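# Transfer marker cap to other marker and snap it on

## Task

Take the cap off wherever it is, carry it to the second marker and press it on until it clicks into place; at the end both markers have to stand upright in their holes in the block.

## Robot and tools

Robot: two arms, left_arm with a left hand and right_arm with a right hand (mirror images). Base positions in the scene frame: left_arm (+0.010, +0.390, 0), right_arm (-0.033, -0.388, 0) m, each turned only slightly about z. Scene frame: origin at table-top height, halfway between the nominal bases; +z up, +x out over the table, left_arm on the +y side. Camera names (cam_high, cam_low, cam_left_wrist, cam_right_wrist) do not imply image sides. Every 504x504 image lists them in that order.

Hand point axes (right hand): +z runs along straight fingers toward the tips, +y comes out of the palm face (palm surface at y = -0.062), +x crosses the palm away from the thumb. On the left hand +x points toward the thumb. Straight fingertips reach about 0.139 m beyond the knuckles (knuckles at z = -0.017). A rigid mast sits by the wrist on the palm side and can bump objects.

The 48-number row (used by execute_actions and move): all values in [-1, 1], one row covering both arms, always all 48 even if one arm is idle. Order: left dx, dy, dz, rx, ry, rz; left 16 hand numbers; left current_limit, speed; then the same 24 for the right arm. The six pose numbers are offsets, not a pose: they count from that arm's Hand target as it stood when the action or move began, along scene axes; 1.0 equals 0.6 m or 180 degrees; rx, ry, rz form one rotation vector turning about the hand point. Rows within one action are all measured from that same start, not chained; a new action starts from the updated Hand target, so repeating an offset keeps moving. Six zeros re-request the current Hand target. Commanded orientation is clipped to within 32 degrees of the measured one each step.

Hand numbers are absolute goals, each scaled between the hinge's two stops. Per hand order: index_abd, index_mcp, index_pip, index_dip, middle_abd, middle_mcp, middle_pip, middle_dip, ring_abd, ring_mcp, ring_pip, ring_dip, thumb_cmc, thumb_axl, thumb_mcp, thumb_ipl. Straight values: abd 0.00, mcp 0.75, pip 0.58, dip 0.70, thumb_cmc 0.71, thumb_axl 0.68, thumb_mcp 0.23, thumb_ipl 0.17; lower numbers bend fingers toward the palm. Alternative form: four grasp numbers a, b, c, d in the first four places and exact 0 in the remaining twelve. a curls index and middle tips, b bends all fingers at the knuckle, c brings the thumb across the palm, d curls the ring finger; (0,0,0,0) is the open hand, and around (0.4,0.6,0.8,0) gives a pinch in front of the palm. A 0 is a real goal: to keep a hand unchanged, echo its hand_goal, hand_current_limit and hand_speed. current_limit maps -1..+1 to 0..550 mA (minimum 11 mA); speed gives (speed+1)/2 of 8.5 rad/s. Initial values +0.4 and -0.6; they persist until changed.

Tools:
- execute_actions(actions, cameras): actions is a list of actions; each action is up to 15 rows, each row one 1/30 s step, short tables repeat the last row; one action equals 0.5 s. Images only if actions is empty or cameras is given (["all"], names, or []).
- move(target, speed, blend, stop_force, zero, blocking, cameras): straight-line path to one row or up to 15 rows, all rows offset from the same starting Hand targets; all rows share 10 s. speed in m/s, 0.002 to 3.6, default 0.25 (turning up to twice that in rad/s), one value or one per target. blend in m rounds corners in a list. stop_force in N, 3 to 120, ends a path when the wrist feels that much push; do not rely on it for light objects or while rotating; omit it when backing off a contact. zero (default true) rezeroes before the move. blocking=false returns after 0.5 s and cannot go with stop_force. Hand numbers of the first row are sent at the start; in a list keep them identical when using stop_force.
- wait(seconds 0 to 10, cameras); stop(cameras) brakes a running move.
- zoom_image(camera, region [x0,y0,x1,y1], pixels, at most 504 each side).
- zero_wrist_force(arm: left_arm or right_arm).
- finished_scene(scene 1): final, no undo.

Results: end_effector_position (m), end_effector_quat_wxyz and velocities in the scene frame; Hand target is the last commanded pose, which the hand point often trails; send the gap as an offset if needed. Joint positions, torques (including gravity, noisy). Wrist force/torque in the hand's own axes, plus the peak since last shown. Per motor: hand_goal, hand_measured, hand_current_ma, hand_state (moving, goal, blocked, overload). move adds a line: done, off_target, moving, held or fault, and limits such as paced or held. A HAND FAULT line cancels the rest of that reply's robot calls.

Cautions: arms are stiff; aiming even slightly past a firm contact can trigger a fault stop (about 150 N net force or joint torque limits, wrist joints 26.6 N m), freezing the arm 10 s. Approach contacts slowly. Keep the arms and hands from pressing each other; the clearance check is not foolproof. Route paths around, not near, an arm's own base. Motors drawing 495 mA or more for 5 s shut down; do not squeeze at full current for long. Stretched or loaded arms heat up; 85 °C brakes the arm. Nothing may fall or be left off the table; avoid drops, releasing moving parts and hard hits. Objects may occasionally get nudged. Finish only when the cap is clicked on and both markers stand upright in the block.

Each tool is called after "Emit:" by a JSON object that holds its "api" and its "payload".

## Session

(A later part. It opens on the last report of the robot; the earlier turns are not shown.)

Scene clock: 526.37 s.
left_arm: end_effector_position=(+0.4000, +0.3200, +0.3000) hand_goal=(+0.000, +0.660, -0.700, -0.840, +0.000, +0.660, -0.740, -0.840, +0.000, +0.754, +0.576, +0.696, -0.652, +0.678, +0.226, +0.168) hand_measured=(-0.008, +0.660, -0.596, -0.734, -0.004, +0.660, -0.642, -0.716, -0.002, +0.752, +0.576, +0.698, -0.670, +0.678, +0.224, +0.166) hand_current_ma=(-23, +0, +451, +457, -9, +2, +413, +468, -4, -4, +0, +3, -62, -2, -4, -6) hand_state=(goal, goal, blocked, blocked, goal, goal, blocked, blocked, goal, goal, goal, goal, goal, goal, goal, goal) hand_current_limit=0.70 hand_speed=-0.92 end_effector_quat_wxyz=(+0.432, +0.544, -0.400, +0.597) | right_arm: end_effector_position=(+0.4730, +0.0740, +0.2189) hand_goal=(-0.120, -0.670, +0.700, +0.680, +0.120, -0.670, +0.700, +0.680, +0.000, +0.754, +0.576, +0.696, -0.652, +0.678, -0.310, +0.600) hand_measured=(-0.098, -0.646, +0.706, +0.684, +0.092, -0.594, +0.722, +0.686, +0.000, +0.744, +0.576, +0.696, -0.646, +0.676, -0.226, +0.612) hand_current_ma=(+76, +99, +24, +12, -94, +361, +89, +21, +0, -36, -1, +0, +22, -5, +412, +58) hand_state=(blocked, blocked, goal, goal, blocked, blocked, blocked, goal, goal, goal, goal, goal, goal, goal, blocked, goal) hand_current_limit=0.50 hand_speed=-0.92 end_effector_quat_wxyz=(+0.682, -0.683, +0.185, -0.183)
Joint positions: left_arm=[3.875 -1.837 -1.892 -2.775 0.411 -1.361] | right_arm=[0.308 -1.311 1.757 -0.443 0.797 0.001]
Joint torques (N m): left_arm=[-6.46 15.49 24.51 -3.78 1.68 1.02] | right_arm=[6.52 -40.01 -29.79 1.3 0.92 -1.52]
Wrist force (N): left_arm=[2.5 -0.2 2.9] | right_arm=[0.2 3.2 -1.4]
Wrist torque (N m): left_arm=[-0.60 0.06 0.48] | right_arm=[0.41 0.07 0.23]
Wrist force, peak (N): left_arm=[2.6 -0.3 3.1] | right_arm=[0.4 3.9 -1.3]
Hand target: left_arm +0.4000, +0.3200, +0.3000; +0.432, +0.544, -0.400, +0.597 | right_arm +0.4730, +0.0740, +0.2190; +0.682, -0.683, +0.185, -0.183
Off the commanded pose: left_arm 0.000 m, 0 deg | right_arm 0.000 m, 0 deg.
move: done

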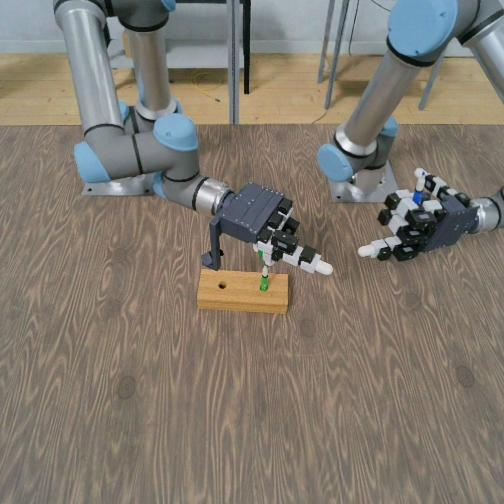

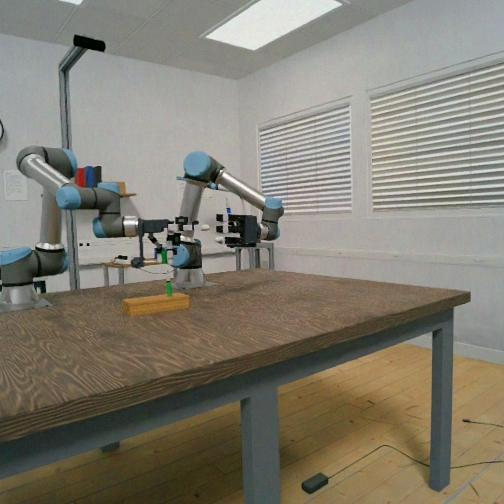

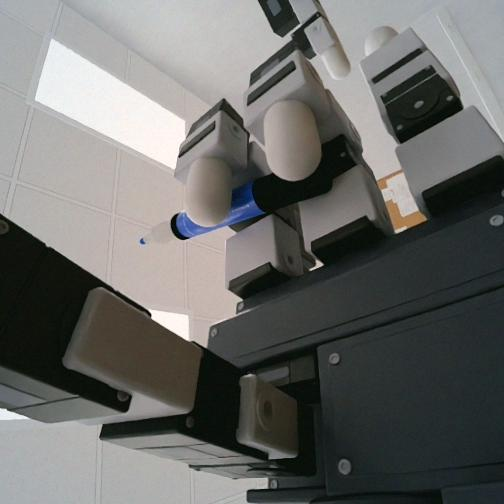

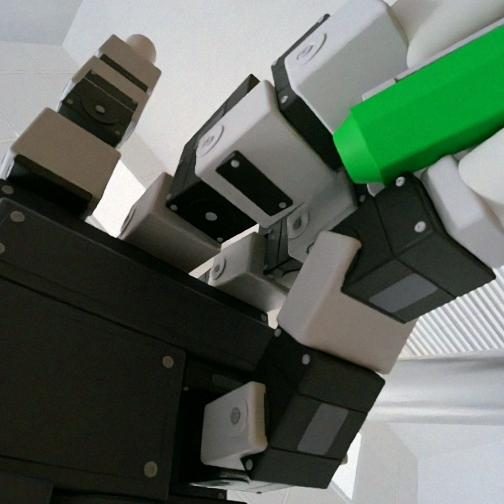

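Emit:
{"api": "move", "payload": {"target": [0,0,0,0,0,0, 0,0.66,-0.70,-0.84, 0,0.66,-0.74,-0.84, 0,0.754,0.576,0.696, -0.653,0.678,0.225,0.168, 0.7,-0.92, 0,0.0125,-0.01,0,0,0, -0.12,-0.67,0.70,0.68, 0.12,-0.67,0.70,0.68, 0,0.754,0.576,0.696, -0.653,0.678,-0.31,0.60, 0.5,-0.92], "speed": 0.06, "cameras": ["cam_high","cam_low"]}}

Emit:
{"api": "zoom_image", "payload": {"camera": "cam_high", "region": [245, 245, 285, 285]}}

Emit:
{"api": "zoom_image", "payload": {"camera": "cam_low", "region": [150, 250, 190, 290]}}

Scene clock: 532.57 s.
left_arm: end_effector_position=(+0.4000, +0.3200, +0.3000) hand_goal=(+0.000, +0.660, -0.700, -0.840, +0.000, +0.660, -0.740, -0.840, +0.000, +0.754, +0.576, +0.696, -0.652, +0.678, +0.226, +0.168) hand_measured=(-0.008, +0.660, -0.596, -0.734, -0.004, +0.660, -0.642, -0.716, -0.002, +0.752, +0.576, +0.698, -0.670, +0.678, +0.224, +0.166) hand_current_ma=(-23, +0, +451, +457, -9, +2, +413, +468, -4, -4, +0, +3, -62, -2, -4, -6) hand_state=(goal, goal, blocked, blocked, goal, goal, blocked, blocked, goal, goal, goal, goal, goal, goal, goal, goal) hand_current_limit=0.70 hand_speed=-0.92 end_effector_quat_wxyz=(+0.432, +0.544, -0.400, +0.597) | right_arm: end_effector_position=(+0.4730, +0.0814, +0.2131) hand_goal=(-0.120, -0.670, +0.700, +0.680, +0.120, -0.670, +0.700, +0.680, +0.000, +0.754, +0.576, +0.696, -0.652, +0.678, -0.310, +0.600) hand_measured=(-0.098, -0.646, +0.706, +0.684, +0.092, -0.594, +0.722, +0.686, +0.000, +0.744, +0.576, +0.696, -0.646, +0.676, -0.226, +0.612) hand_current_ma=(+76, +99, +24, +12, -94, +361, +89, +21, +0, -36, -1, +0, +22, -5, +412, +58) hand_state=(blocked, blocked, goal, goal, blocked, blocked, blocked, goal, goal, goal, goal, goal, goal, goal, blocked, goal) hand_current_limit=0.50 hand_speed=-0.92 end_effector_quat_wxyz=(+0.682, -0.683, +0.185, -0.183)
Joint positions: left_arm=[3.875 -1.837 -1.892 -2.775 0.411 -1.361] | right_arm=[0.324 -1.296 1.754 -0.454 0.812 0.001]
Joint torques (N m): left_arm=[-6.16 15.21 24.67 -3.67 1.57 0.87] | right_arm=[10.96 -20.47 -29.5 -4.26 2.65 0.35]
Wrist force (N): left_arm=[2.5 -0.2 3.0] | right_arm=[0.0 3.3 -1.1]
Wrist torque (N m): left_arm=[-0.62 0.07 0.48] | right_arm=[0.41 0.09 0.23]
Wrist force, peak (N): left_arm=[2.5 -0.3 3.2] | right_arm=[0.6 3.5 -1.5]
Hand target: left_arm +0.4000, +0.3200, +0.3000; +0.432, +0.544, -0.400, +0.597 | right_arm +0.4730, +0.0815, +0.2130; +0.682, -0.683, +0.185, -0.183
Off the commanded pose: left_arm 0.000 m, 0 deg | right_arm 0.000 m, 0 deg.
move: done
Images, in order (width x height): cam_high 504x504, cam_low 504x504.

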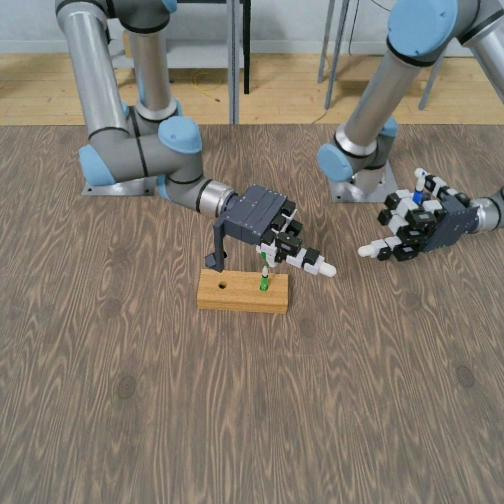

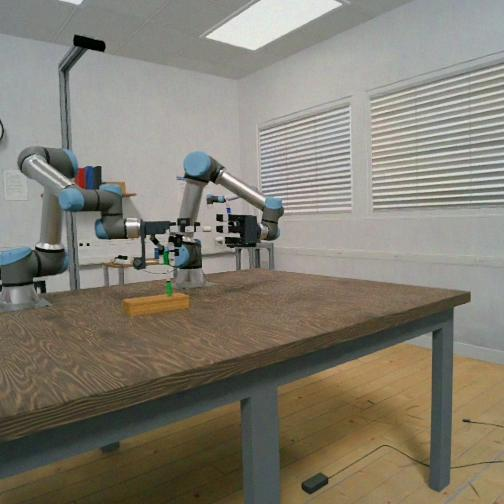

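Scaled by 12.600.

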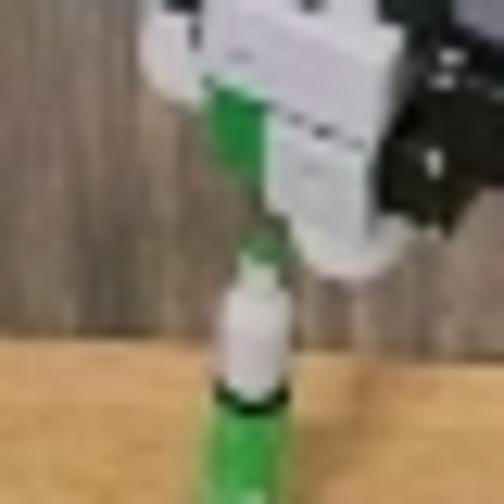

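Scaled by 12.600.

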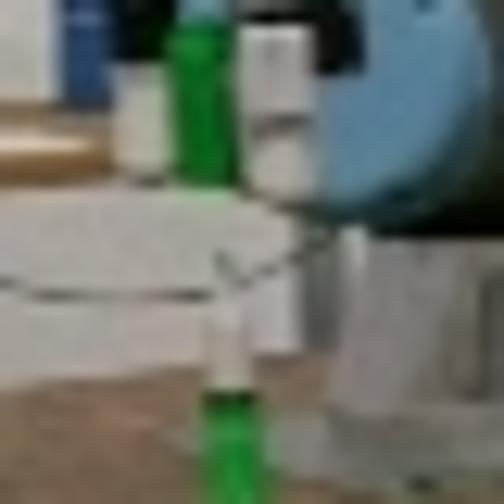

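Emit:
{"api": "move", "payload": {"target": [0,0,0,0,0,0, 0,0.66,-0.70,-0.84, 0,0.66,-0.74,-0.84, 0,0.754,0.576,0.696, -0.653,0.678,0.225,0.168, 0.7,-0.92, 0.0017,0.0045,-0.015,0,0,0, -0.12,-0.67,0.70,0.68, 0.12,-0.67,0.70,0.68, 0,0.754,0.576,0.696, -0.653,0.678,-0.31,0.60, 0.5,-0.92], "speed": 0.05, "cameras": ["cam_high","cam_low"]}}

Emit:
{"api": "zoom_image", "payload": {"camera": "cam_high", "region": [245, 245, 285, 285]}}

Emit:
{"api": "zoom_image", "payload": {"camera": "cam_low", "region": [150, 250, 190, 290]}}

Scene clock: 534.93 s.
left_arm: end_effector_position=(+0.4000, +0.3200, +0.3000) hand_goal=(+0.000, +0.660, -0.700, -0.840, +0.000, +0.660, -0.740, -0.840, +0.000, +0.754, +0.576, +0.696, -0.652, +0.678, +0.226, +0.168) hand_measured=(-0.008, +0.660, -0.596, -0.734, -0.004, +0.660, -0.642, -0.716, -0.002, +0.752, +0.576, +0.698, -0.670, +0.678, +0.224, +0.166) hand_current_ma=(-23, +0, +451, +457, -9, +2, +413, +468, -4, -4, +0, +3, -62, -2, -4, -6) hand_state=(goal, goal, blocked, blocked, goal, goal, blocked, blocked, goal, goal, goal, goal, goal, goal, goal, goal) hand_current_limit=0.70 hand_speed=-0.92 end_effector_quat_wxyz=(+0.432, +0.544, -0.400, +0.597) | right_arm: end_effector_position=(+0.4740, +0.0842, +0.2041) hand_goal=(-0.120, -0.670, +0.700, +0.680, +0.120, -0.670, +0.700, +0.680, +0.000, +0.754, +0.576, +0.696, -0.652, +0.678, -0.310, +0.600) hand_measured=(-0.098, -0.646, +0.706, +0.684, +0.092, -0.594, +0.722, +0.686, +0.000, +0.744, +0.576, +0.696, -0.646, +0.676, -0.226, +0.612) hand_current_ma=(+76, +99, +24, +12, -94, +361, +89, +21, +0, -36, -1, +0, +22, -5, +412, +58) hand_state=(blocked, blocked, goal, goal, blocked, blocked, blocked, goal, goal, goal, goal, goal, goal, goal, blocked, goal) hand_current_limit=0.50 hand_speed=-0.92 end_effector_quat_wxyz=(+0.682, -0.683, +0.185, -0.183)
Joint positions: left_arm=[3.875 -1.837 -1.892 -2.775 0.411 -1.361] | right_arm=[0.329 -1.281 1.759 -0.475 0.817 0.001]
Joint torques (N m): left_arm=[-5.68 16.14 25.49 -3.61 1.41 0.85] | right_arm=[11.9 -20.67 -9.54 -4.19 2.44 -0.06]
Wrist force (N): left_arm=[2.3 -0.1 2.8] | right_arm=[0.0 3.3 -0.9]
Wrist torque (N m): left_arm=[-0.59 0.08 0.46] | right_arm=[0.39 0.10 0.23]
Wrist force, peak (N): left_arm=[2.7 -0.1 2.9] | right_arm=[0.2 3.7 -0.9]
Hand target: left_arm +0.4000, +0.3200, +0.3000; +0.432, +0.544, -0.400, +0.597 | right_arm +0.4740, +0.0842, +0.2040; +0.682, -0.683, +0.185, -0.183
Off the commanded pose: left_arm 0.000 m, 0 deg | right_arm 0.000 m, 0 deg.
move: done
Images, in order (width x height): cam_high 504x504, cam_low 504x504.

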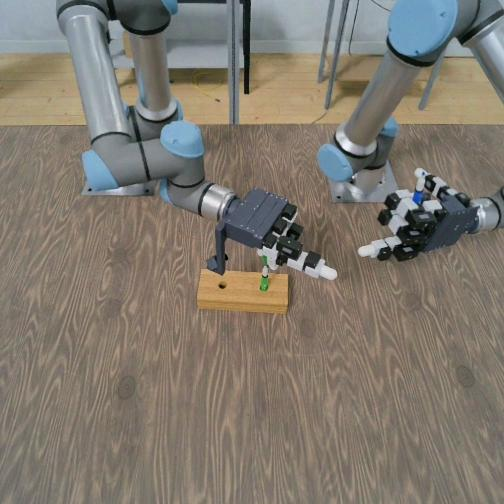

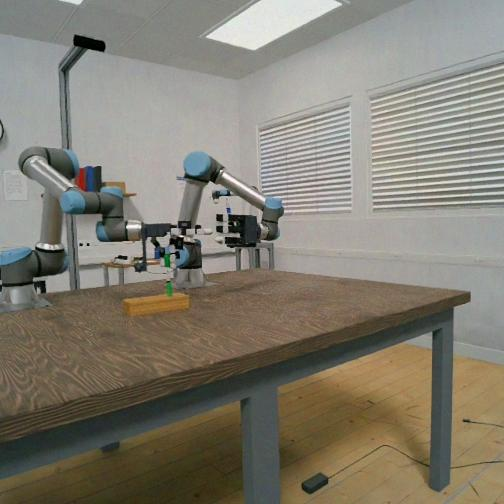

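Scaled by 12.600.

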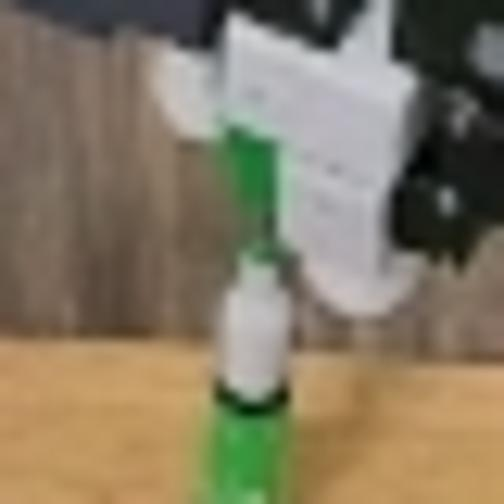

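Scaled by 12.600.

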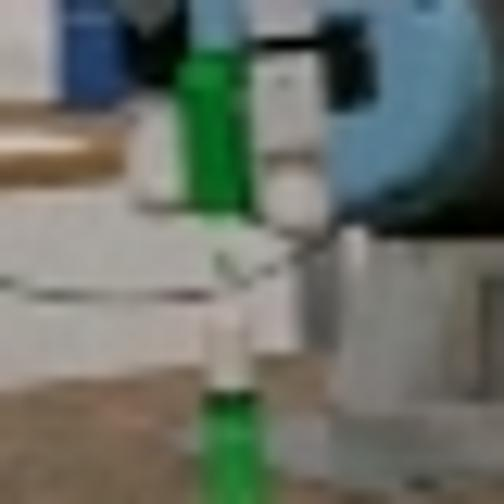

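Emit:
{"api": "move", "payload": {"target": [0,0,0,0,0,0, 0,0.66,-0.70,-0.84, 0,0.66,-0.74,-0.84, 0,0.754,0.576,0.696, -0.653,0.678,0.225,0.168, 0.7,-0.92, 0,0,-0.0333,0,0,0, -0.12,-0.67,0.70,0.68, 0.12,-0.67,0.70,0.68, 0,0.754,0.576,0.696, -0.653,0.678,-0.31,0.60, 0.5,-0.92], "speed": 0.03, "stop_force": 5, "cameras": ["cam_high","cam_low"]}}

Emit:
{"api": "zoom_image", "payload": {"camera": "cam_high", "region": [245, 250, 285, 290]}}

Emit:
{"api": "zoom_image", "payload": {"camera": "cam_low", "region": [150, 255, 190, 295]}}

Scene clock: 537.67 s.
left_arm: end_effector_position=(+0.4000, +0.3200, +0.3000) hand_goal=(+0.000, +0.660, -0.700, -0.840, +0.000, +0.660, -0.740, -0.840, +0.000, +0.754, +0.576, +0.696, -0.652, +0.678, +0.226, +0.168) hand_measured=(-0.008, +0.660, -0.596, -0.734, -0.004, +0.660, -0.642, -0.716, -0.002, +0.752, +0.576, +0.698, -0.670, +0.678, +0.224, +0.166) hand_current_ma=(-23, +0, +451, +457, -9, +2, +413, +468, -4, -4, +0, +3, -62, -2, -4, -6) hand_state=(goal, goal, blocked, blocked, goal, goal, blocked, blocked, goal, goal, goal, goal, goal, goal, goal, goal) hand_current_limit=0.70 hand_speed=-0.92 end_effector_quat_wxyz=(+0.432, +0.544, -0.400, +0.597) | right_arm: end_effector_position=(+0.4740, +0.0842, +0.1840) hand_goal=(-0.120, -0.670, +0.700, +0.680, +0.120, -0.670, +0.700, +0.680, +0.000, +0.754, +0.576, +0.696, -0.652, +0.678, -0.310, +0.600) hand_measured=(-0.100, -0.666, +0.704, +0.682, +0.092, -0.600, +0.728, +0.686, +0.000, +0.744, +0.576, +0.696, -0.634, +0.680, -0.262, +0.612) hand_current_ma=(+69, +17, +11, +8, -95, +323, +115, +23, +0, -36, -1, +0, +69, +10, +273, +61) hand_state=(blocked, goal, goal, goal, blocked, blocked, blocked, goal, goal, goal, goal, goal, goal, goal, blocked, goal) hand_current_limit=0.50 hand_speed=-0.92 end_effector_quat_wxyz=(+0.682, -0.683, +0.185, -0.183)
Joint positions: left_arm=[3.875 -1.837 -1.892 -2.775 0.411 -1.361] | right_arm=[0.329 -1.258 1.786 -0.525 0.817 0.001]
Joint torques (N m): left_arm=[-5.84 15.4 25.81 -3.54 1.5 0.97] | right_arm=[10.76 -20.72 -8.21 -4.19 2.24 1.03]
Wrist force (N): left_arm=[2.3 -0.2 3.0] | right_arm=[0.2 3.7 -1.2]
Wrist torque (N m): left_arm=[-0.61 0.09 0.46] | right_arm=[0.47 0.08 0.25]
Wrist force, peak (N): left_arm=[2.7 -0.4 3.0] | right_arm=[0.5 3.8 -0.7]
Hand target: left_arm +0.4000, +0.3200, +0.3000; +0.432, +0.544, -0.400, +0.597 | right_arm +0.4740, +0.0842, +0.1840; +0.682, -0.683, +0.185, -0.183
Off the commanded pose: left_arm 0.000 m, 0 deg | right_arm 0.000 m, 0 deg.
move: done
Images, in order (width x height): cam_high 504x504, cam_low 504x504.

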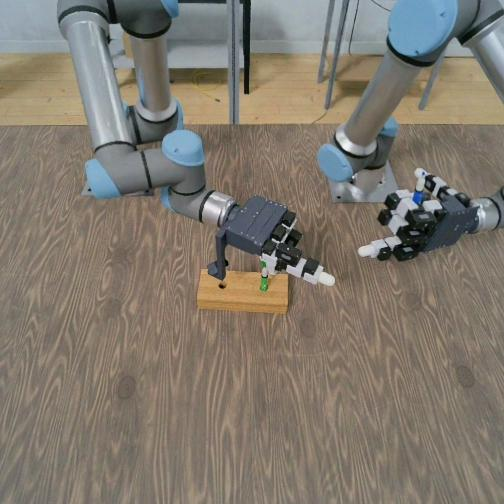

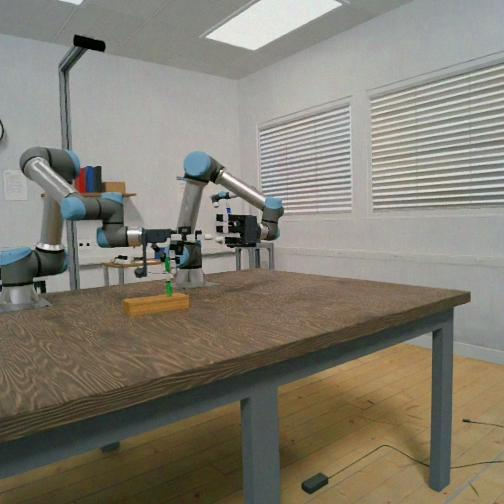

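Scaled by 12.600.

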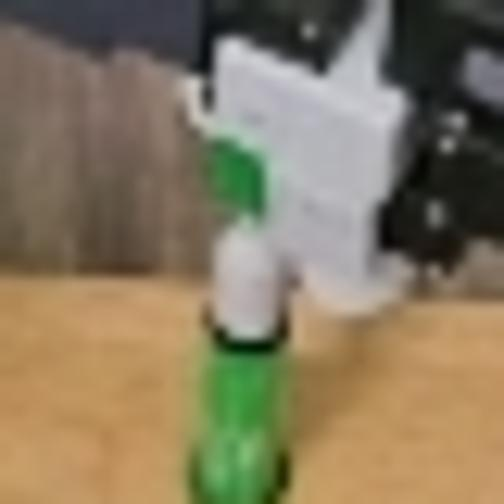

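Scaled by 12.600.

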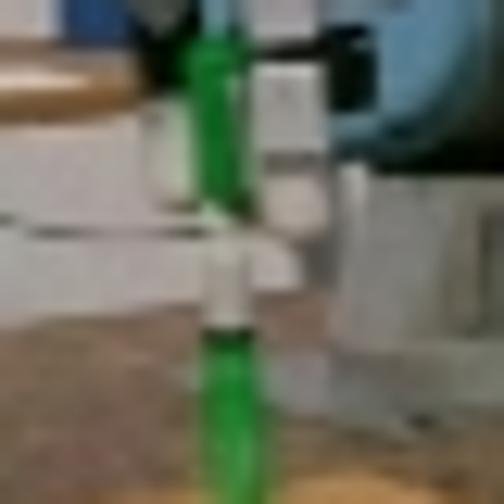

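Emit:
{"api": "execute_actions", "payload": {"actions": [], "cameras": ["cam_right_wrist", "cam_low", "cam_high"]}}

Emit:
{"api": "zoom_image", "payload": {"camera": "cam_low", "region": [140, 220, 200, 280]}}

Scene clock: 538.97 s.
left_arm: end_effector_position=(+0.4000, +0.3200, +0.3000) hand_goal=(+0.000, +0.660, -0.700, -0.840, +0.000, +0.660, -0.740, -0.840, +0.000, +0.754, +0.576, +0.696, -0.652, +0.678, +0.226, +0.168) hand_measured=(-0.008, +0.660, -0.596, -0.734, -0.004, +0.660, -0.642, -0.716, -0.002, +0.752, +0.576, +0.698, -0.670, +0.678, +0.224, +0.166) hand_current_ma=(-23, +0, +451, +457, -9, +2, +413, +468, -4, -4, +0, +3, -62, -2, -4, -6) hand_state=(goal, goal, blocked, blocked, goal, goal, blocked, blocked, goal, goal, goal, goal, goal, goal, goal, goal) hand_current_limit=0.70 hand_speed=-0.92 end_effector_quat_wxyz=(+0.432, +0.544, -0.400, +0.597) | right_arm: end_effector_position=(+0.4740, +0.0842, +0.1840) hand_goal=(-0.120, -0.670, +0.700, +0.680, +0.120, -0.670, +0.700, +0.680, +0.000, +0.754, +0.576, +0.696, -0.652, +0.678, -0.310, +0.600) hand_measured=(-0.100, -0.666, +0.704, +0.682, +0.092, -0.600, +0.728, +0.686, +0.000, +0.744, +0.576, +0.696, -0.634, +0.680, -0.262, +0.612) hand_current_ma=(+69, +17, +11, +8, -95, +323, +115, +23, +0, -36, -1, +0, +69, +10, +273, +61) hand_state=(blocked, goal, goal, goal, blocked, blocked, blocked, goal, goal, goal, goal, goal, goal, goal, blocked, goal) hand_current_limit=0.50 hand_speed=-0.92 end_effector_quat_wxyz=(+0.682, -0.683, +0.185, -0.183)
Joint positions: left_arm=[3.875 -1.837 -1.892 -2.775 0.411 -1.361] | right_arm=[0.329 -1.258 1.786 -0.525 0.817 0.001]
Joint velocities: within noise
Joint torques (N m): left_arm=[-5.56 15.96 24.69 -3.69 1.33 0.84] | right_arm=[10.13 -20.34 -8.09 -4.31 2.17 0.98]
Wrist force (N): left_arm=[2.5 -0.1 2.8] | right_arm=[-0.1 3.2 -0.8]
Wrist torque (N m): left_arm=[-0.58 0.07 0.47] | right_arm=[0.37 0.11 0.20]
Wrist force, peak (N): left_arm=[2.4 -0.3 3.1] | right_arm=[0.2 3.8 -1.0]
Hand target: left_arm +0.4000, +0.3200, +0.3000; +0.432, +0.544, -0.400, +0.597 | right_arm +0.4740, +0.0842, +0.1840; +0.682, -0.683, +0.185, -0.183
Off the commanded pose: left_arm 0.000 m, 0 deg | right_arm 0.000 m, 0 deg.
Images, in order (width x height): cam_high 504x504, cam_low 504x504, cam_right_wrist 504x504.

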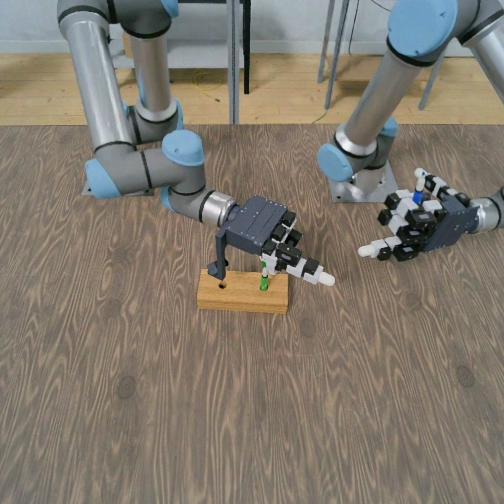

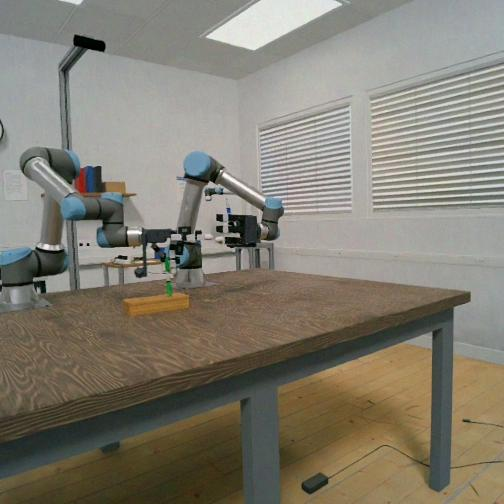

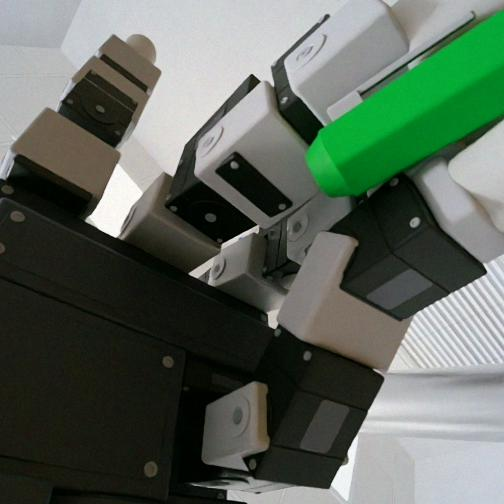

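Scaled by 8.400.

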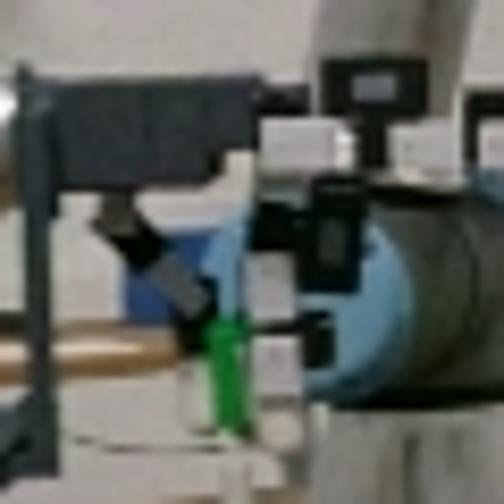

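Emit:
{"api": "zoom_image", "payload": {"camera": "cam_high", "region": [255, 255, 275, 275]}}

Emit:
{"api": "zoom_image", "payload": {"camera": "cam_low", "region": [158, 258, 178, 278]}}

Scaled by 25.200.

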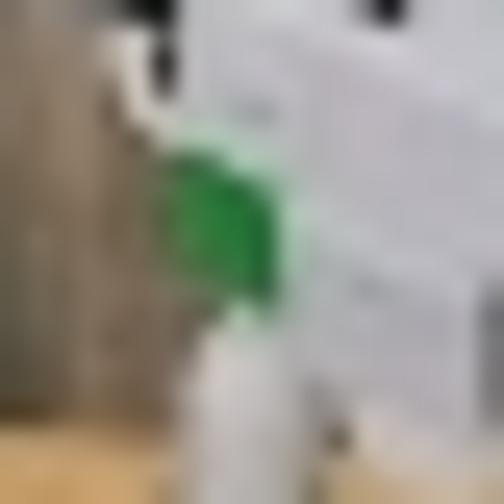

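Scaled by 25.200.

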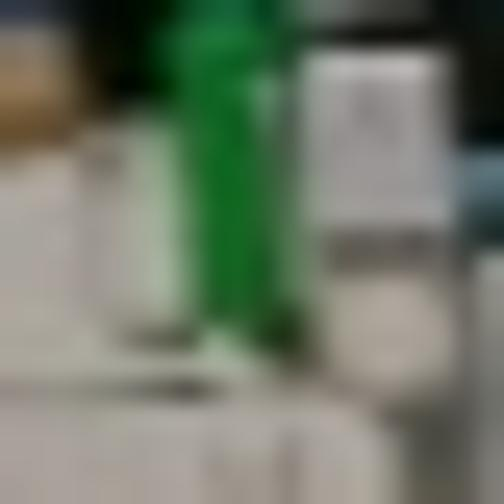

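Emit:
{"api": "move", "payload": {"target": [0,0,0,0,0,0, 0,0.66,-0.70,-0.84, 0,0.66,-0.74,-0.84, 0,0.754,0.576,0.696, -0.653,0.678,0.225,0.168, 0.7,-0.92, 0,0,-0.01,0,0,0, -0.12,-0.67,0.70,0.68, 0.12,-0.67,0.70,0.68, 0,0.754,0.576,0.696, -0.653,0.678,-0.31,0.60, 0.5,-0.92], "speed": 0.02, "stop_force": 4, "cameras": ["cam_high","cam_low","cam_right_wrist"]}}

Emit:
{"api": "zoom_image", "payload": {"camera": "cam_high", "region": [245, 250, 285, 290]}}

Emit:
{"api": "zoom_image", "payload": {"camera": "cam_low", "region": [150, 255, 190, 295]}}

Scene clock: 545.43 s.
left_arm: end_effector_position=(+0.4000, +0.3200, +0.3000) hand_goal=(+0.000, +0.660, -0.700, -0.840, +0.000, +0.660, -0.740, -0.840, +0.000, +0.754, +0.576, +0.696, -0.652, +0.678, +0.226, +0.168) hand_measured=(-0.008, +0.660, -0.596, -0.734, -0.004, +0.660, -0.642, -0.716, -0.002, +0.752, +0.576, +0.698, -0.670, +0.678, +0.224, +0.166) hand_current_ma=(-23, +0, +451, +457, -9, +2, +413, +468, -4, -4, +0, +3, -62, -2, -4, -6) hand_state=(goal, goal, blocked, blocked, goal, goal, blocked, blocked, goal, goal, goal, goal, goal, goal, goal, goal) hand_current_limit=0.70 hand_speed=-0.92 end_effector_quat_wxyz=(+0.432, +0.544, -0.400, +0.597) | right_arm: end_effector_position=(+0.4740, +0.0842, +0.1780) hand_goal=(-0.120, -0.670, +0.700, +0.680, +0.120, -0.670, +0.700, +0.680, +0.000, +0.754, +0.576, +0.696, -0.652, +0.678, -0.310, +0.600) hand_measured=(-0.100, -0.666, +0.704, +0.682, +0.092, -0.600, +0.728, +0.686, +0.000, +0.744, +0.576, +0.696, -0.634, +0.680, -0.262, +0.612) hand_current_ma=(+69, +17, +11, +8, -95, +323, +115, +23, +0, -36, -1, +0, +69, +10, +273, +61) hand_state=(blocked, goal, goal, goal, blocked, blocked, blocked, goal, goal, goal, goal, goal, goal, goal, blocked, goal) hand_current_limit=0.50 hand_speed=-0.92 end_effector_quat_wxyz=(+0.682, -0.683, +0.185, -0.183)
Joint positions: left_arm=[3.875 -1.837 -1.892 -2.775 0.411 -1.361] | right_arm=[0.329 -1.25 1.794 -0.54 0.817 0.001]
Joint torques (N m): left_arm=[-5.43 16.35 25.11 -3.69 1.31 0.57] | right_arm=[7.67 -20.5 -8.54 -4.32 2.4 -0.47]
Wrist force (N): left_arm=[2.4 -0.1 2.9] | right_arm=[0.1 3.7 -0.9]
Wrist torque (N m): left_arm=[-0.60 0.08 0.46] | right_arm=[0.43 0.07 0.25]
Wrist force, peak (N): left_arm=[2.4 -0.2 3.2] | right_arm=[0.4 3.9 -0.7]
Hand target: left_arm +0.4000, +0.3200, +0.3000; +0.432, +0.544, -0.400, +0.597 | right_arm +0.4740, +0.0842, +0.1780; +0.682, -0.683, +0.185, -0.183
Off the commanded pose: left_arm 0.000 m, 0 deg | right_arm 0.000 m, 0 deg.
move: done
Images, in order (width x height): cam_high 504x504, cam_low 504x504, cam_right_wrist 504x504.

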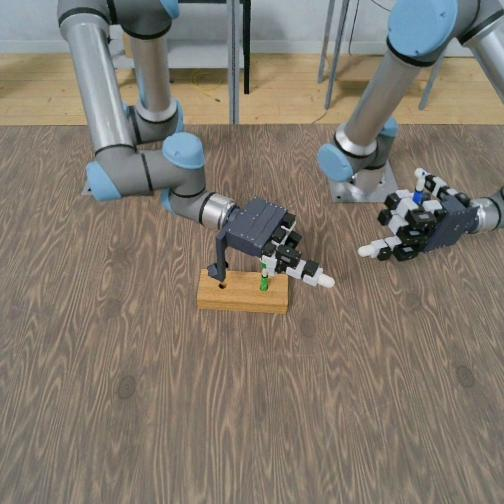

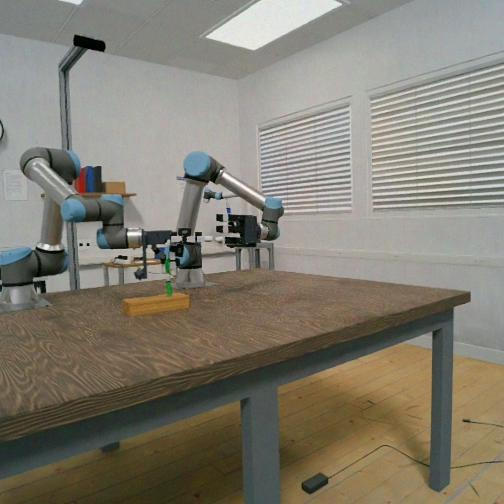

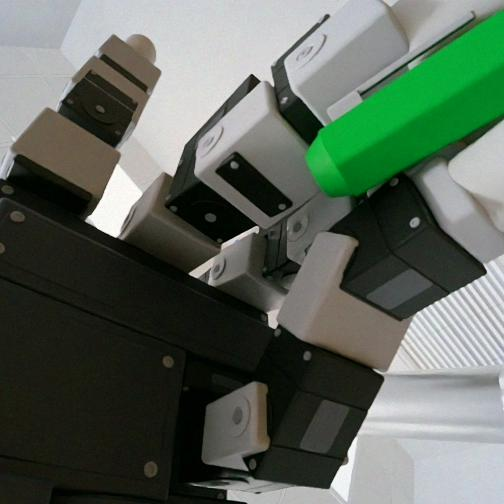

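Scaled by 12.600.

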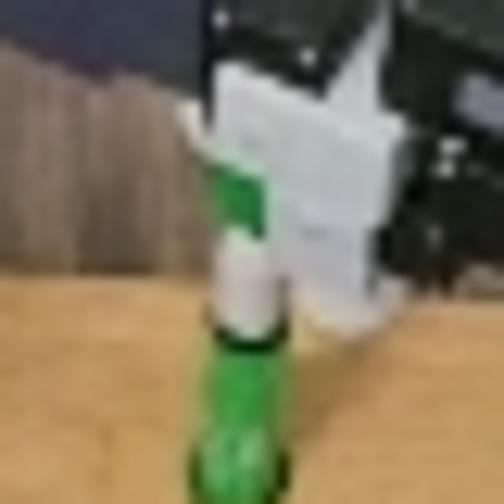

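Scaled by 12.600.

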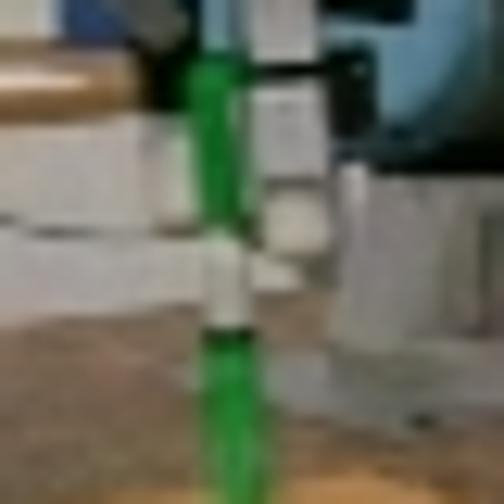

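Emit:
{"api": "move", "payload": {"target": [0,0,0,0,0,0, 0,0.66,-0.70,-0.84, 0,0.66,-0.74,-0.84, 0,0.754,0.576,0.696, -0.653,0.678,0.225,0.168, 0.7,-0.92, 0,0,-0.0167,0,0,0, -0.12,-0.67,0.70,0.68, 0.12,-0.67,0.70,0.68, 0,0.754,0.576,0.696, -0.653,0.678,-0.31,0.60, 0.5,-0.92], "speed": 0.02, "stop_force": 4, "cameras": ["cam_high","cam_low","cam_right_wrist"]}}

Emit:
{"api": "zoom_image", "payload": {"camera": "cam_high", "region": [245, 250, 285, 290]}}

Emit:
{"api": "zoom_image", "payload": {"camera": "cam_low", "region": [150, 255, 190, 295]}}

Scene clock: 547.83 s.
left_arm: end_effector_position=(+0.4000, +0.3200, +0.3000) hand_goal=(+0.000, +0.660, -0.700, -0.840, +0.000, +0.660, -0.740, -0.840, +0.000, +0.754, +0.576, +0.696, -0.652, +0.678, +0.226, +0.168) hand_measured=(-0.008, +0.660, -0.596, -0.734, -0.004, +0.660, -0.642, -0.716, -0.002, +0.752, +0.576, +0.698, -0.670, +0.678, +0.224, +0.166) hand_current_ma=(-23, +0, +451, +457, -9, +2, +413, +468, -4, -4, +0, +3, -62, -2, -4, -6) hand_state=(goal, goal, blocked, blocked, goal, goal, blocked, blocked, goal, goal, goal, goal, goal, goal, goal, goal) hand_current_limit=0.70 hand_speed=-0.92 end_effector_quat_wxyz=(+0.432, +0.544, -0.400, +0.597) | right_arm: end_effector_position=(+0.4740, +0.0842, +0.1680) hand_goal=(-0.120, -0.670, +0.700, +0.680, +0.120, -0.670, +0.700, +0.680, +0.000, +0.754, +0.576, +0.696, -0.652, +0.678, -0.310, +0.600) hand_measured=(-0.100, -0.666, +0.704, +0.682, +0.092, -0.600, +0.728, +0.686, +0.000, +0.744, +0.576, +0.696, -0.634, +0.680, -0.262, +0.612) hand_current_ma=(+69, +17, +11, +8, -95, +323, +115, +23, +0, -36, -1, +0, +69, +10, +273, +61) hand_state=(blocked, goal, goal, goal, blocked, blocked, blocked, goal, goal, goal, goal, goal, goal, goal, blocked, goal) hand_current_limit=0.50 hand_speed=-0.92 end_effector_quat_wxyz=(+0.682, -0.683, +0.185, -0.183)
Joint positions: left_arm=[3.875 -1.837 -1.892 -2.775 0.411 -1.361] | right_arm=[0.329 -1.238 1.806 -0.565 0.817 0.001]
Joint torques (N m): left_arm=[-5.81 16.36 24.89 -3.82 1.32 0.51] | right_arm=[6.64 -21.36 -8.3 -4.2 2.32 0.97]
Wrist force (N): left_arm=[2.4 -0.3 2.8] | right_arm=[0.5 3.7 -0.9]
Wrist torque (N m): left_arm=[-0.60 0.08 0.47] | right_arm=[0.45 0.03 0.27]
Wrist force, peak (N): left_arm=[2.7 -0.2 3.0] | right_arm=[0.4 3.7 -1.1]
Hand target: left_arm +0.4000, +0.3200, +0.3000; +0.432, +0.544, -0.400, +0.597 | right_arm +0.4740, +0.0842, +0.1680; +0.682, -0.683, +0.185, -0.183
Off the commanded pose: left_arm 0.000 m, 0 deg | right_arm 0.000 m, 0 deg.
move: done
Images, in order (width x height): cam_high 504x504, cam_low 504x504, cam_right_wrist 504x504.

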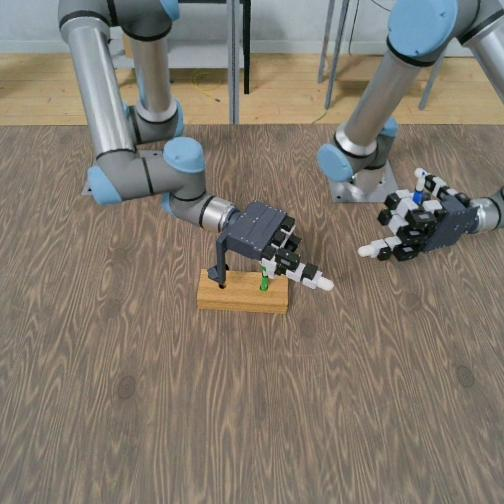

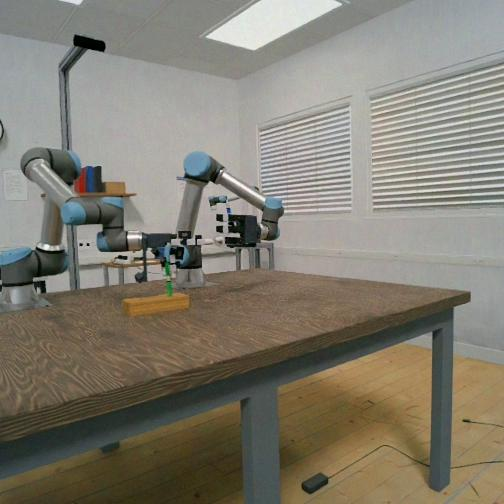

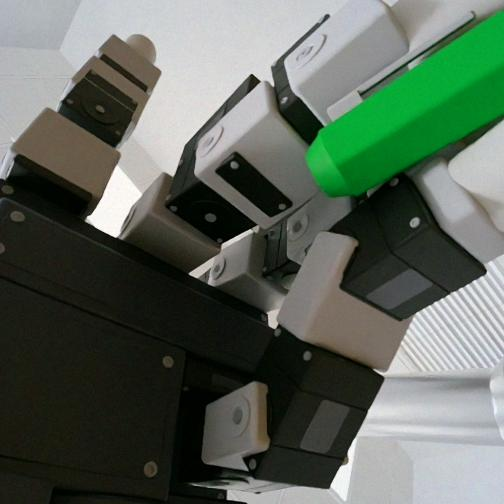

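Scaled by 12.600.

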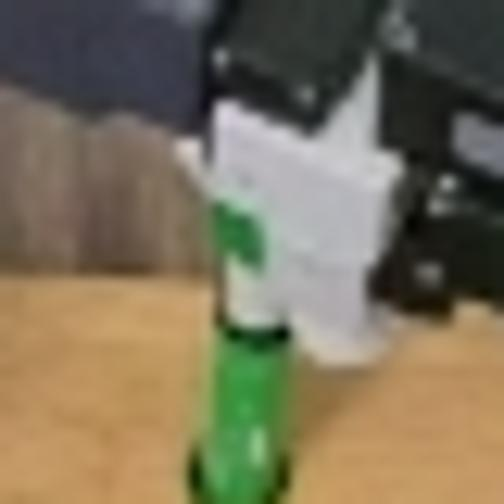

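Scaled by 12.600.

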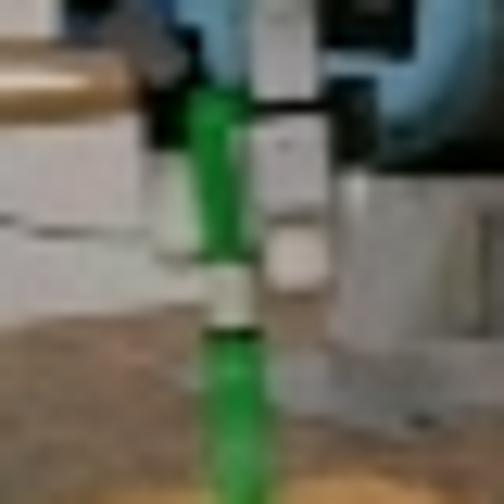

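Emit:
{"api": "move", "payload": {"target": [0,0,0,0,0,0, 0,0.66,-0.70,-0.84, 0,0.66,-0.74,-0.84, 0,0.754,0.576,0.696, -0.653,0.678,0.225,0.168, 0.7,-0.92, 0,-0.0025,-0.0183,0,0,0, -0.12,-0.67,0.70,0.68, 0.12,-0.67,0.70,0.68, 0,0.754,0.576,0.696, -0.653,0.678,-0.31,0.60, 0.5,-0.92], "speed": 0.02, "stop_force": 4, "cameras": ["cam_high","cam_low","cam_right_wrist"]}}

Emit:
{"api": "zoom_image", "payload": {"camera": "cam_high", "region": [245, 250, 285, 290]}}

Emit:
{"api": "zoom_image", "payload": {"camera": "cam_low", "region": [150, 255, 190, 295]}}

Scene clock: 550.53 s.
left_arm: end_effector_position=(+0.4000, +0.3200, +0.3000) hand_goal=(+0.000, +0.660, -0.700, -0.840, +0.000, +0.660, -0.740, -0.840, +0.000, +0.754, +0.576, +0.696, -0.652, +0.678, +0.226, +0.168) hand_measured=(-0.008, +0.660, -0.596, -0.734, -0.004, +0.660, -0.642, -0.716, -0.002, +0.752, +0.576, +0.698, -0.670, +0.678, +0.224, +0.166) hand_current_ma=(-23, +0, +451, +457, -9, +2, +413, +468, -4, -4, +0, +3, -62, -2, -4, -6) hand_state=(goal, goal, blocked, blocked, goal, goal, blocked, blocked, goal, goal, goal, goal, goal, goal, goal, goal) hand_current_limit=0.70 hand_speed=-0.92 end_effector_quat_wxyz=(+0.432, +0.544, -0.400, +0.597) | right_arm: end_effector_position=(+0.4740, +0.0827, +0.1570) hand_goal=(-0.120, -0.670, +0.700, +0.680, +0.120, -0.670, +0.700, +0.680, +0.000, +0.754, +0.576, +0.696, -0.652, +0.678, -0.310, +0.600) hand_measured=(-0.100, -0.668, +0.702, +0.682, +0.092, -0.604, +0.728, +0.686, +0.000, +0.744, +0.576, +0.696, -0.634, +0.680, -0.270, +0.612) hand_current_ma=(+69, +7, +7, +8, -95, +303, +115, +23, +0, -36, -1, +0, +70, +10, +217, +61) hand_state=(blocked, goal, goal, goal, blocked, blocked, blocked, goal, goal, goal, goal, goal, goal, goal, blocked, goal) hand_current_limit=0.50 hand_speed=-0.92 end_effector_quat_wxyz=(+0.682, -0.683, +0.185, -0.183)
Joint positions: left_arm=[3.875 -1.837 -1.892 -2.775 0.411 -1.361] | right_arm=[0.326 -1.225 1.821 -0.593 0.814 0.001]
Joint torques (N m): left_arm=[-5.69 16.89 23.83 -3.63 1.49 0.31] | right_arm=[-9.84 -20.12 -7.27 -4.05 -2.96 0.98]
Wrist force (N): left_arm=[2.3 -0.2 3.1] | right_arm=[0.0 1.9 -0.7]
Wrist torque (N m): left_arm=[-0.63 0.10 0.45] | right_arm=[0.33 0.08 0.21]
Wrist force, peak (N): left_arm=[2.5 -0.3 3.3] | right_arm=[0.3 3.8 -1.2]
Hand target: left_arm +0.4000, +0.3200, +0.3000; +0.432, +0.544, -0.400, +0.597 | right_arm +0.4740, +0.0827, +0.1570; +0.682, -0.683, +0.185, -0.183
Off the commanded pose: left_arm 0.000 m, 0 deg | right_arm 0.000 m, 0 deg.
move: done
Images, in order (width x height): cam_high 504x504, cam_low 504x504, cam_right_wrist 504x504.

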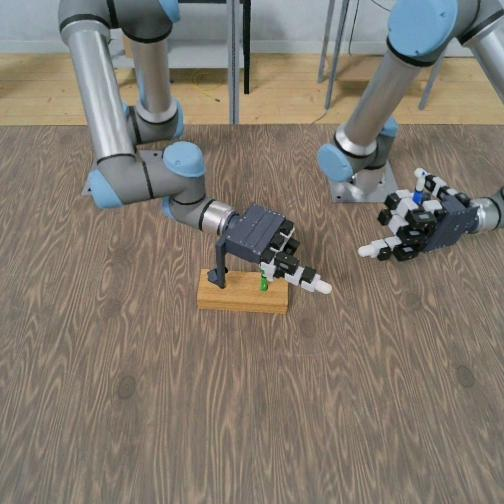

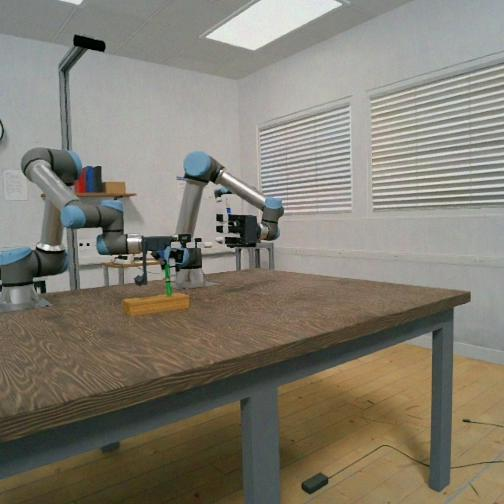

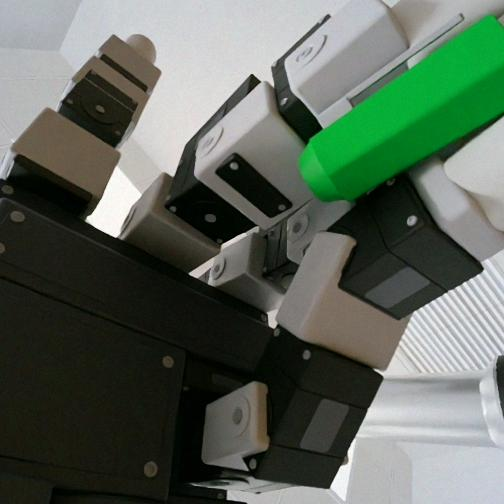

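Scaled by 12.600.

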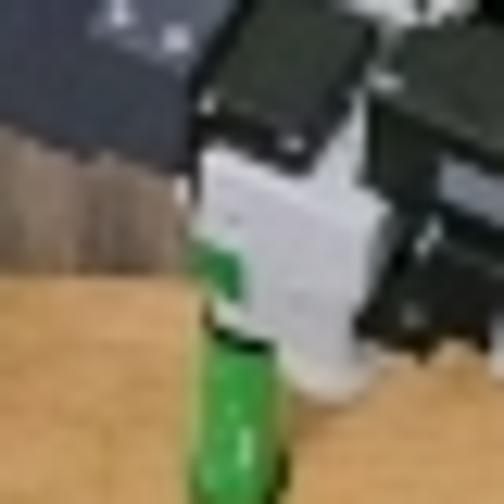

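Scaled by 12.600.

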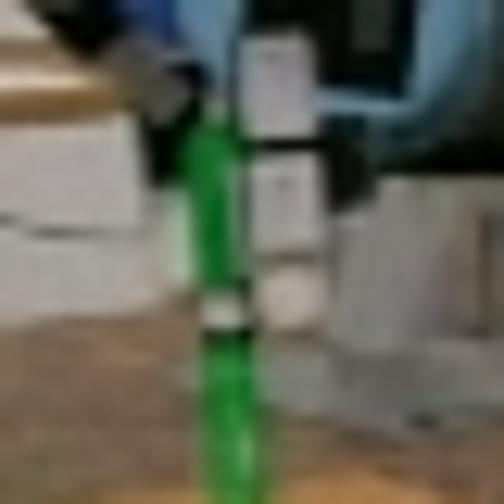

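Emit:
{"api": "move", "payload": {"target": [[0,0,0,0,0,0, 0,0.66,-0.70,-0.84, 0,0.66,-0.74,-0.84, 0,0.754,0.576,0.696, -0.653,0.678,0.225,0.168, 0.7,-0.92, 0,0.0012,0.001,0,0,0, 0,-0.50,0.70,0.68, 0,-0.45,0.70,0.68, 0,0.754,0.576,0.696, -0.653,0.678,-0.05,0.60, 0.5,-0.86]], "speed": 0.03, "cameras": ["cam_high","cam_low","cam_right_wrist"]}}

Emit:
{"api": "zoom_image", "payload": {"camera": "cam_high", "region": [245, 250, 285, 290]}}

Emit:
{"api": "zoom_image", "payload": {"camera": "cam_low", "region": [150, 255, 190, 295]}}

Scene clock: 561.60 s.
left_arm: end_effector_position=(+0.4000, +0.3200, +0.3000) hand_goal=(+0.000, +0.660, -0.700, -0.840, +0.000, +0.660, -0.740, -0.840, +0.000, +0.754, +0.576, +0.696, -0.652, +0.678, +0.226, +0.168) hand_measured=(-0.008, +0.660, -0.596, -0.734, -0.004, +0.660, -0.642, -0.716, -0.002, +0.752, +0.576, +0.698, -0.670, +0.678, +0.224, +0.166) hand_current_ma=(-23, +0, +451, +457, -9, +2, +413, +468, -4, -4, +0, +3, -62, -2, -4, -6) hand_state=(goal, goal, blocked, blocked, goal, goal, blocked, blocked, goal, goal, goal, goal, goal, goal, goal, goal) hand_current_limit=0.70 hand_speed=-0.92 end_effector_quat_wxyz=(+0.432, +0.544, -0.400, +0.597) | right_arm: end_effector_position=(+0.4740, +0.0834, +0.1576) hand_goal=(+0.000, -0.500, +0.700, +0.680, +0.000, -0.450, +0.700, +0.680, +0.000, +0.754, +0.576, +0.696, -0.652, +0.678, -0.050, +0.600) hand_measured=(-0.004, -0.504, +0.702, +0.682, +0.004, -0.456, +0.702, +0.682, +0.000, +0.744, +0.576, +0.696, -0.650, +0.680, -0.052, +0.602) hand_current_ma=(-9, -18, +7, +8, +9, -23, +7, +9, +0, -36, -1, +0, +10, +9, -5, +7) hand_state=(goal, goal, goal, goal, goal, goal, goal, goal, goal, goal, goal, goal, goal, goal, goal, goal) hand_current_limit=0.50 hand_speed=-0.86 end_effector_quat_wxyz=(+0.682, -0.683, +0.185, -0.183)
Joint positions: left_arm=[3.875 -1.837 -1.892 -2.775 0.411 -1.361] | right_arm=[0.327 -1.225 1.819 -0.591 0.815 0.001]
Joint torques (N m): left_arm=[-5.4 15.61 25.09 -3.7 1.35 0.42] | right_arm=[12.08 -26.01 -27.79 1.22 2.57 0.85]
Wrist force (N): left_arm=[2.3 -0.1 2.9] | right_arm=[0.1 3.5 -1.0]
Wrist torque (N m): left_arm=[-0.59 0.09 0.46] | right_arm=[0.43 0.08 0.24]
Wrist force, peak (N): left_arm=[2.5 -0.3 3.2] | right_arm=[0.1 3.8 -0.9]
Hand target: left_arm +0.4000, +0.3200, +0.3000; +0.432, +0.544, -0.400, +0.597 | right_arm +0.4740, +0.0834, +0.1576; +0.682, -0.683, +0.185, -0.183
Off the commanded pose: left_arm 0.000 m, 0 deg | right_arm 0.000 m, 0 deg.
move: done
Images, in order (width x height): cam_high 504x504, cam_low 504x504, cam_right_wrist 504x504.

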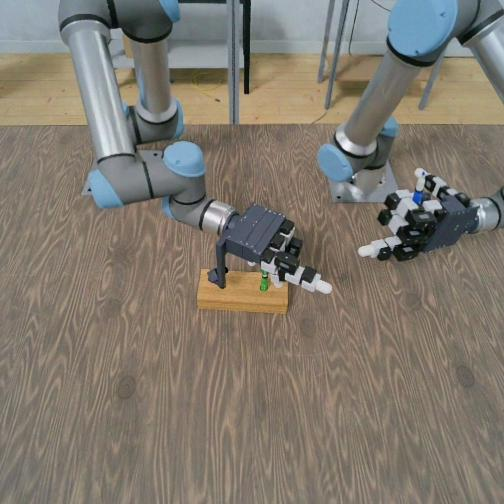

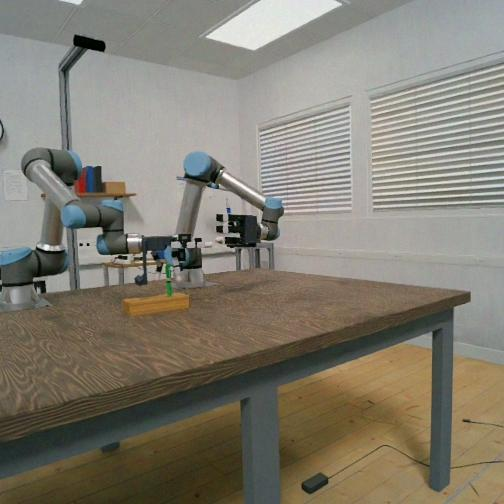

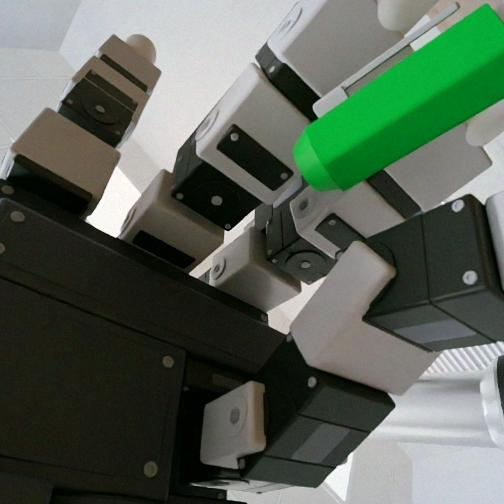

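Scaled by 12.600.

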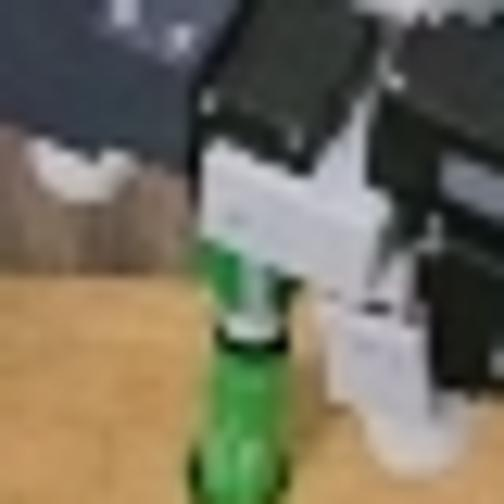

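Scaled by 12.600.

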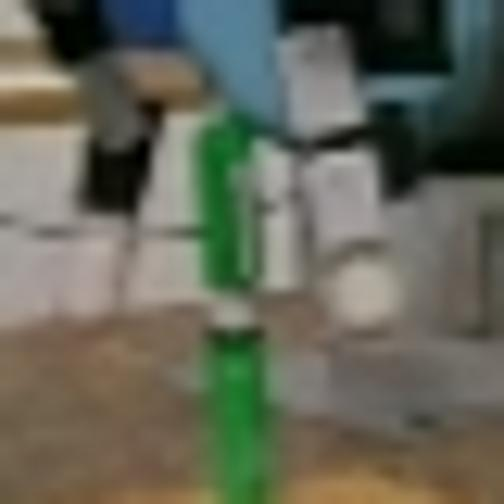

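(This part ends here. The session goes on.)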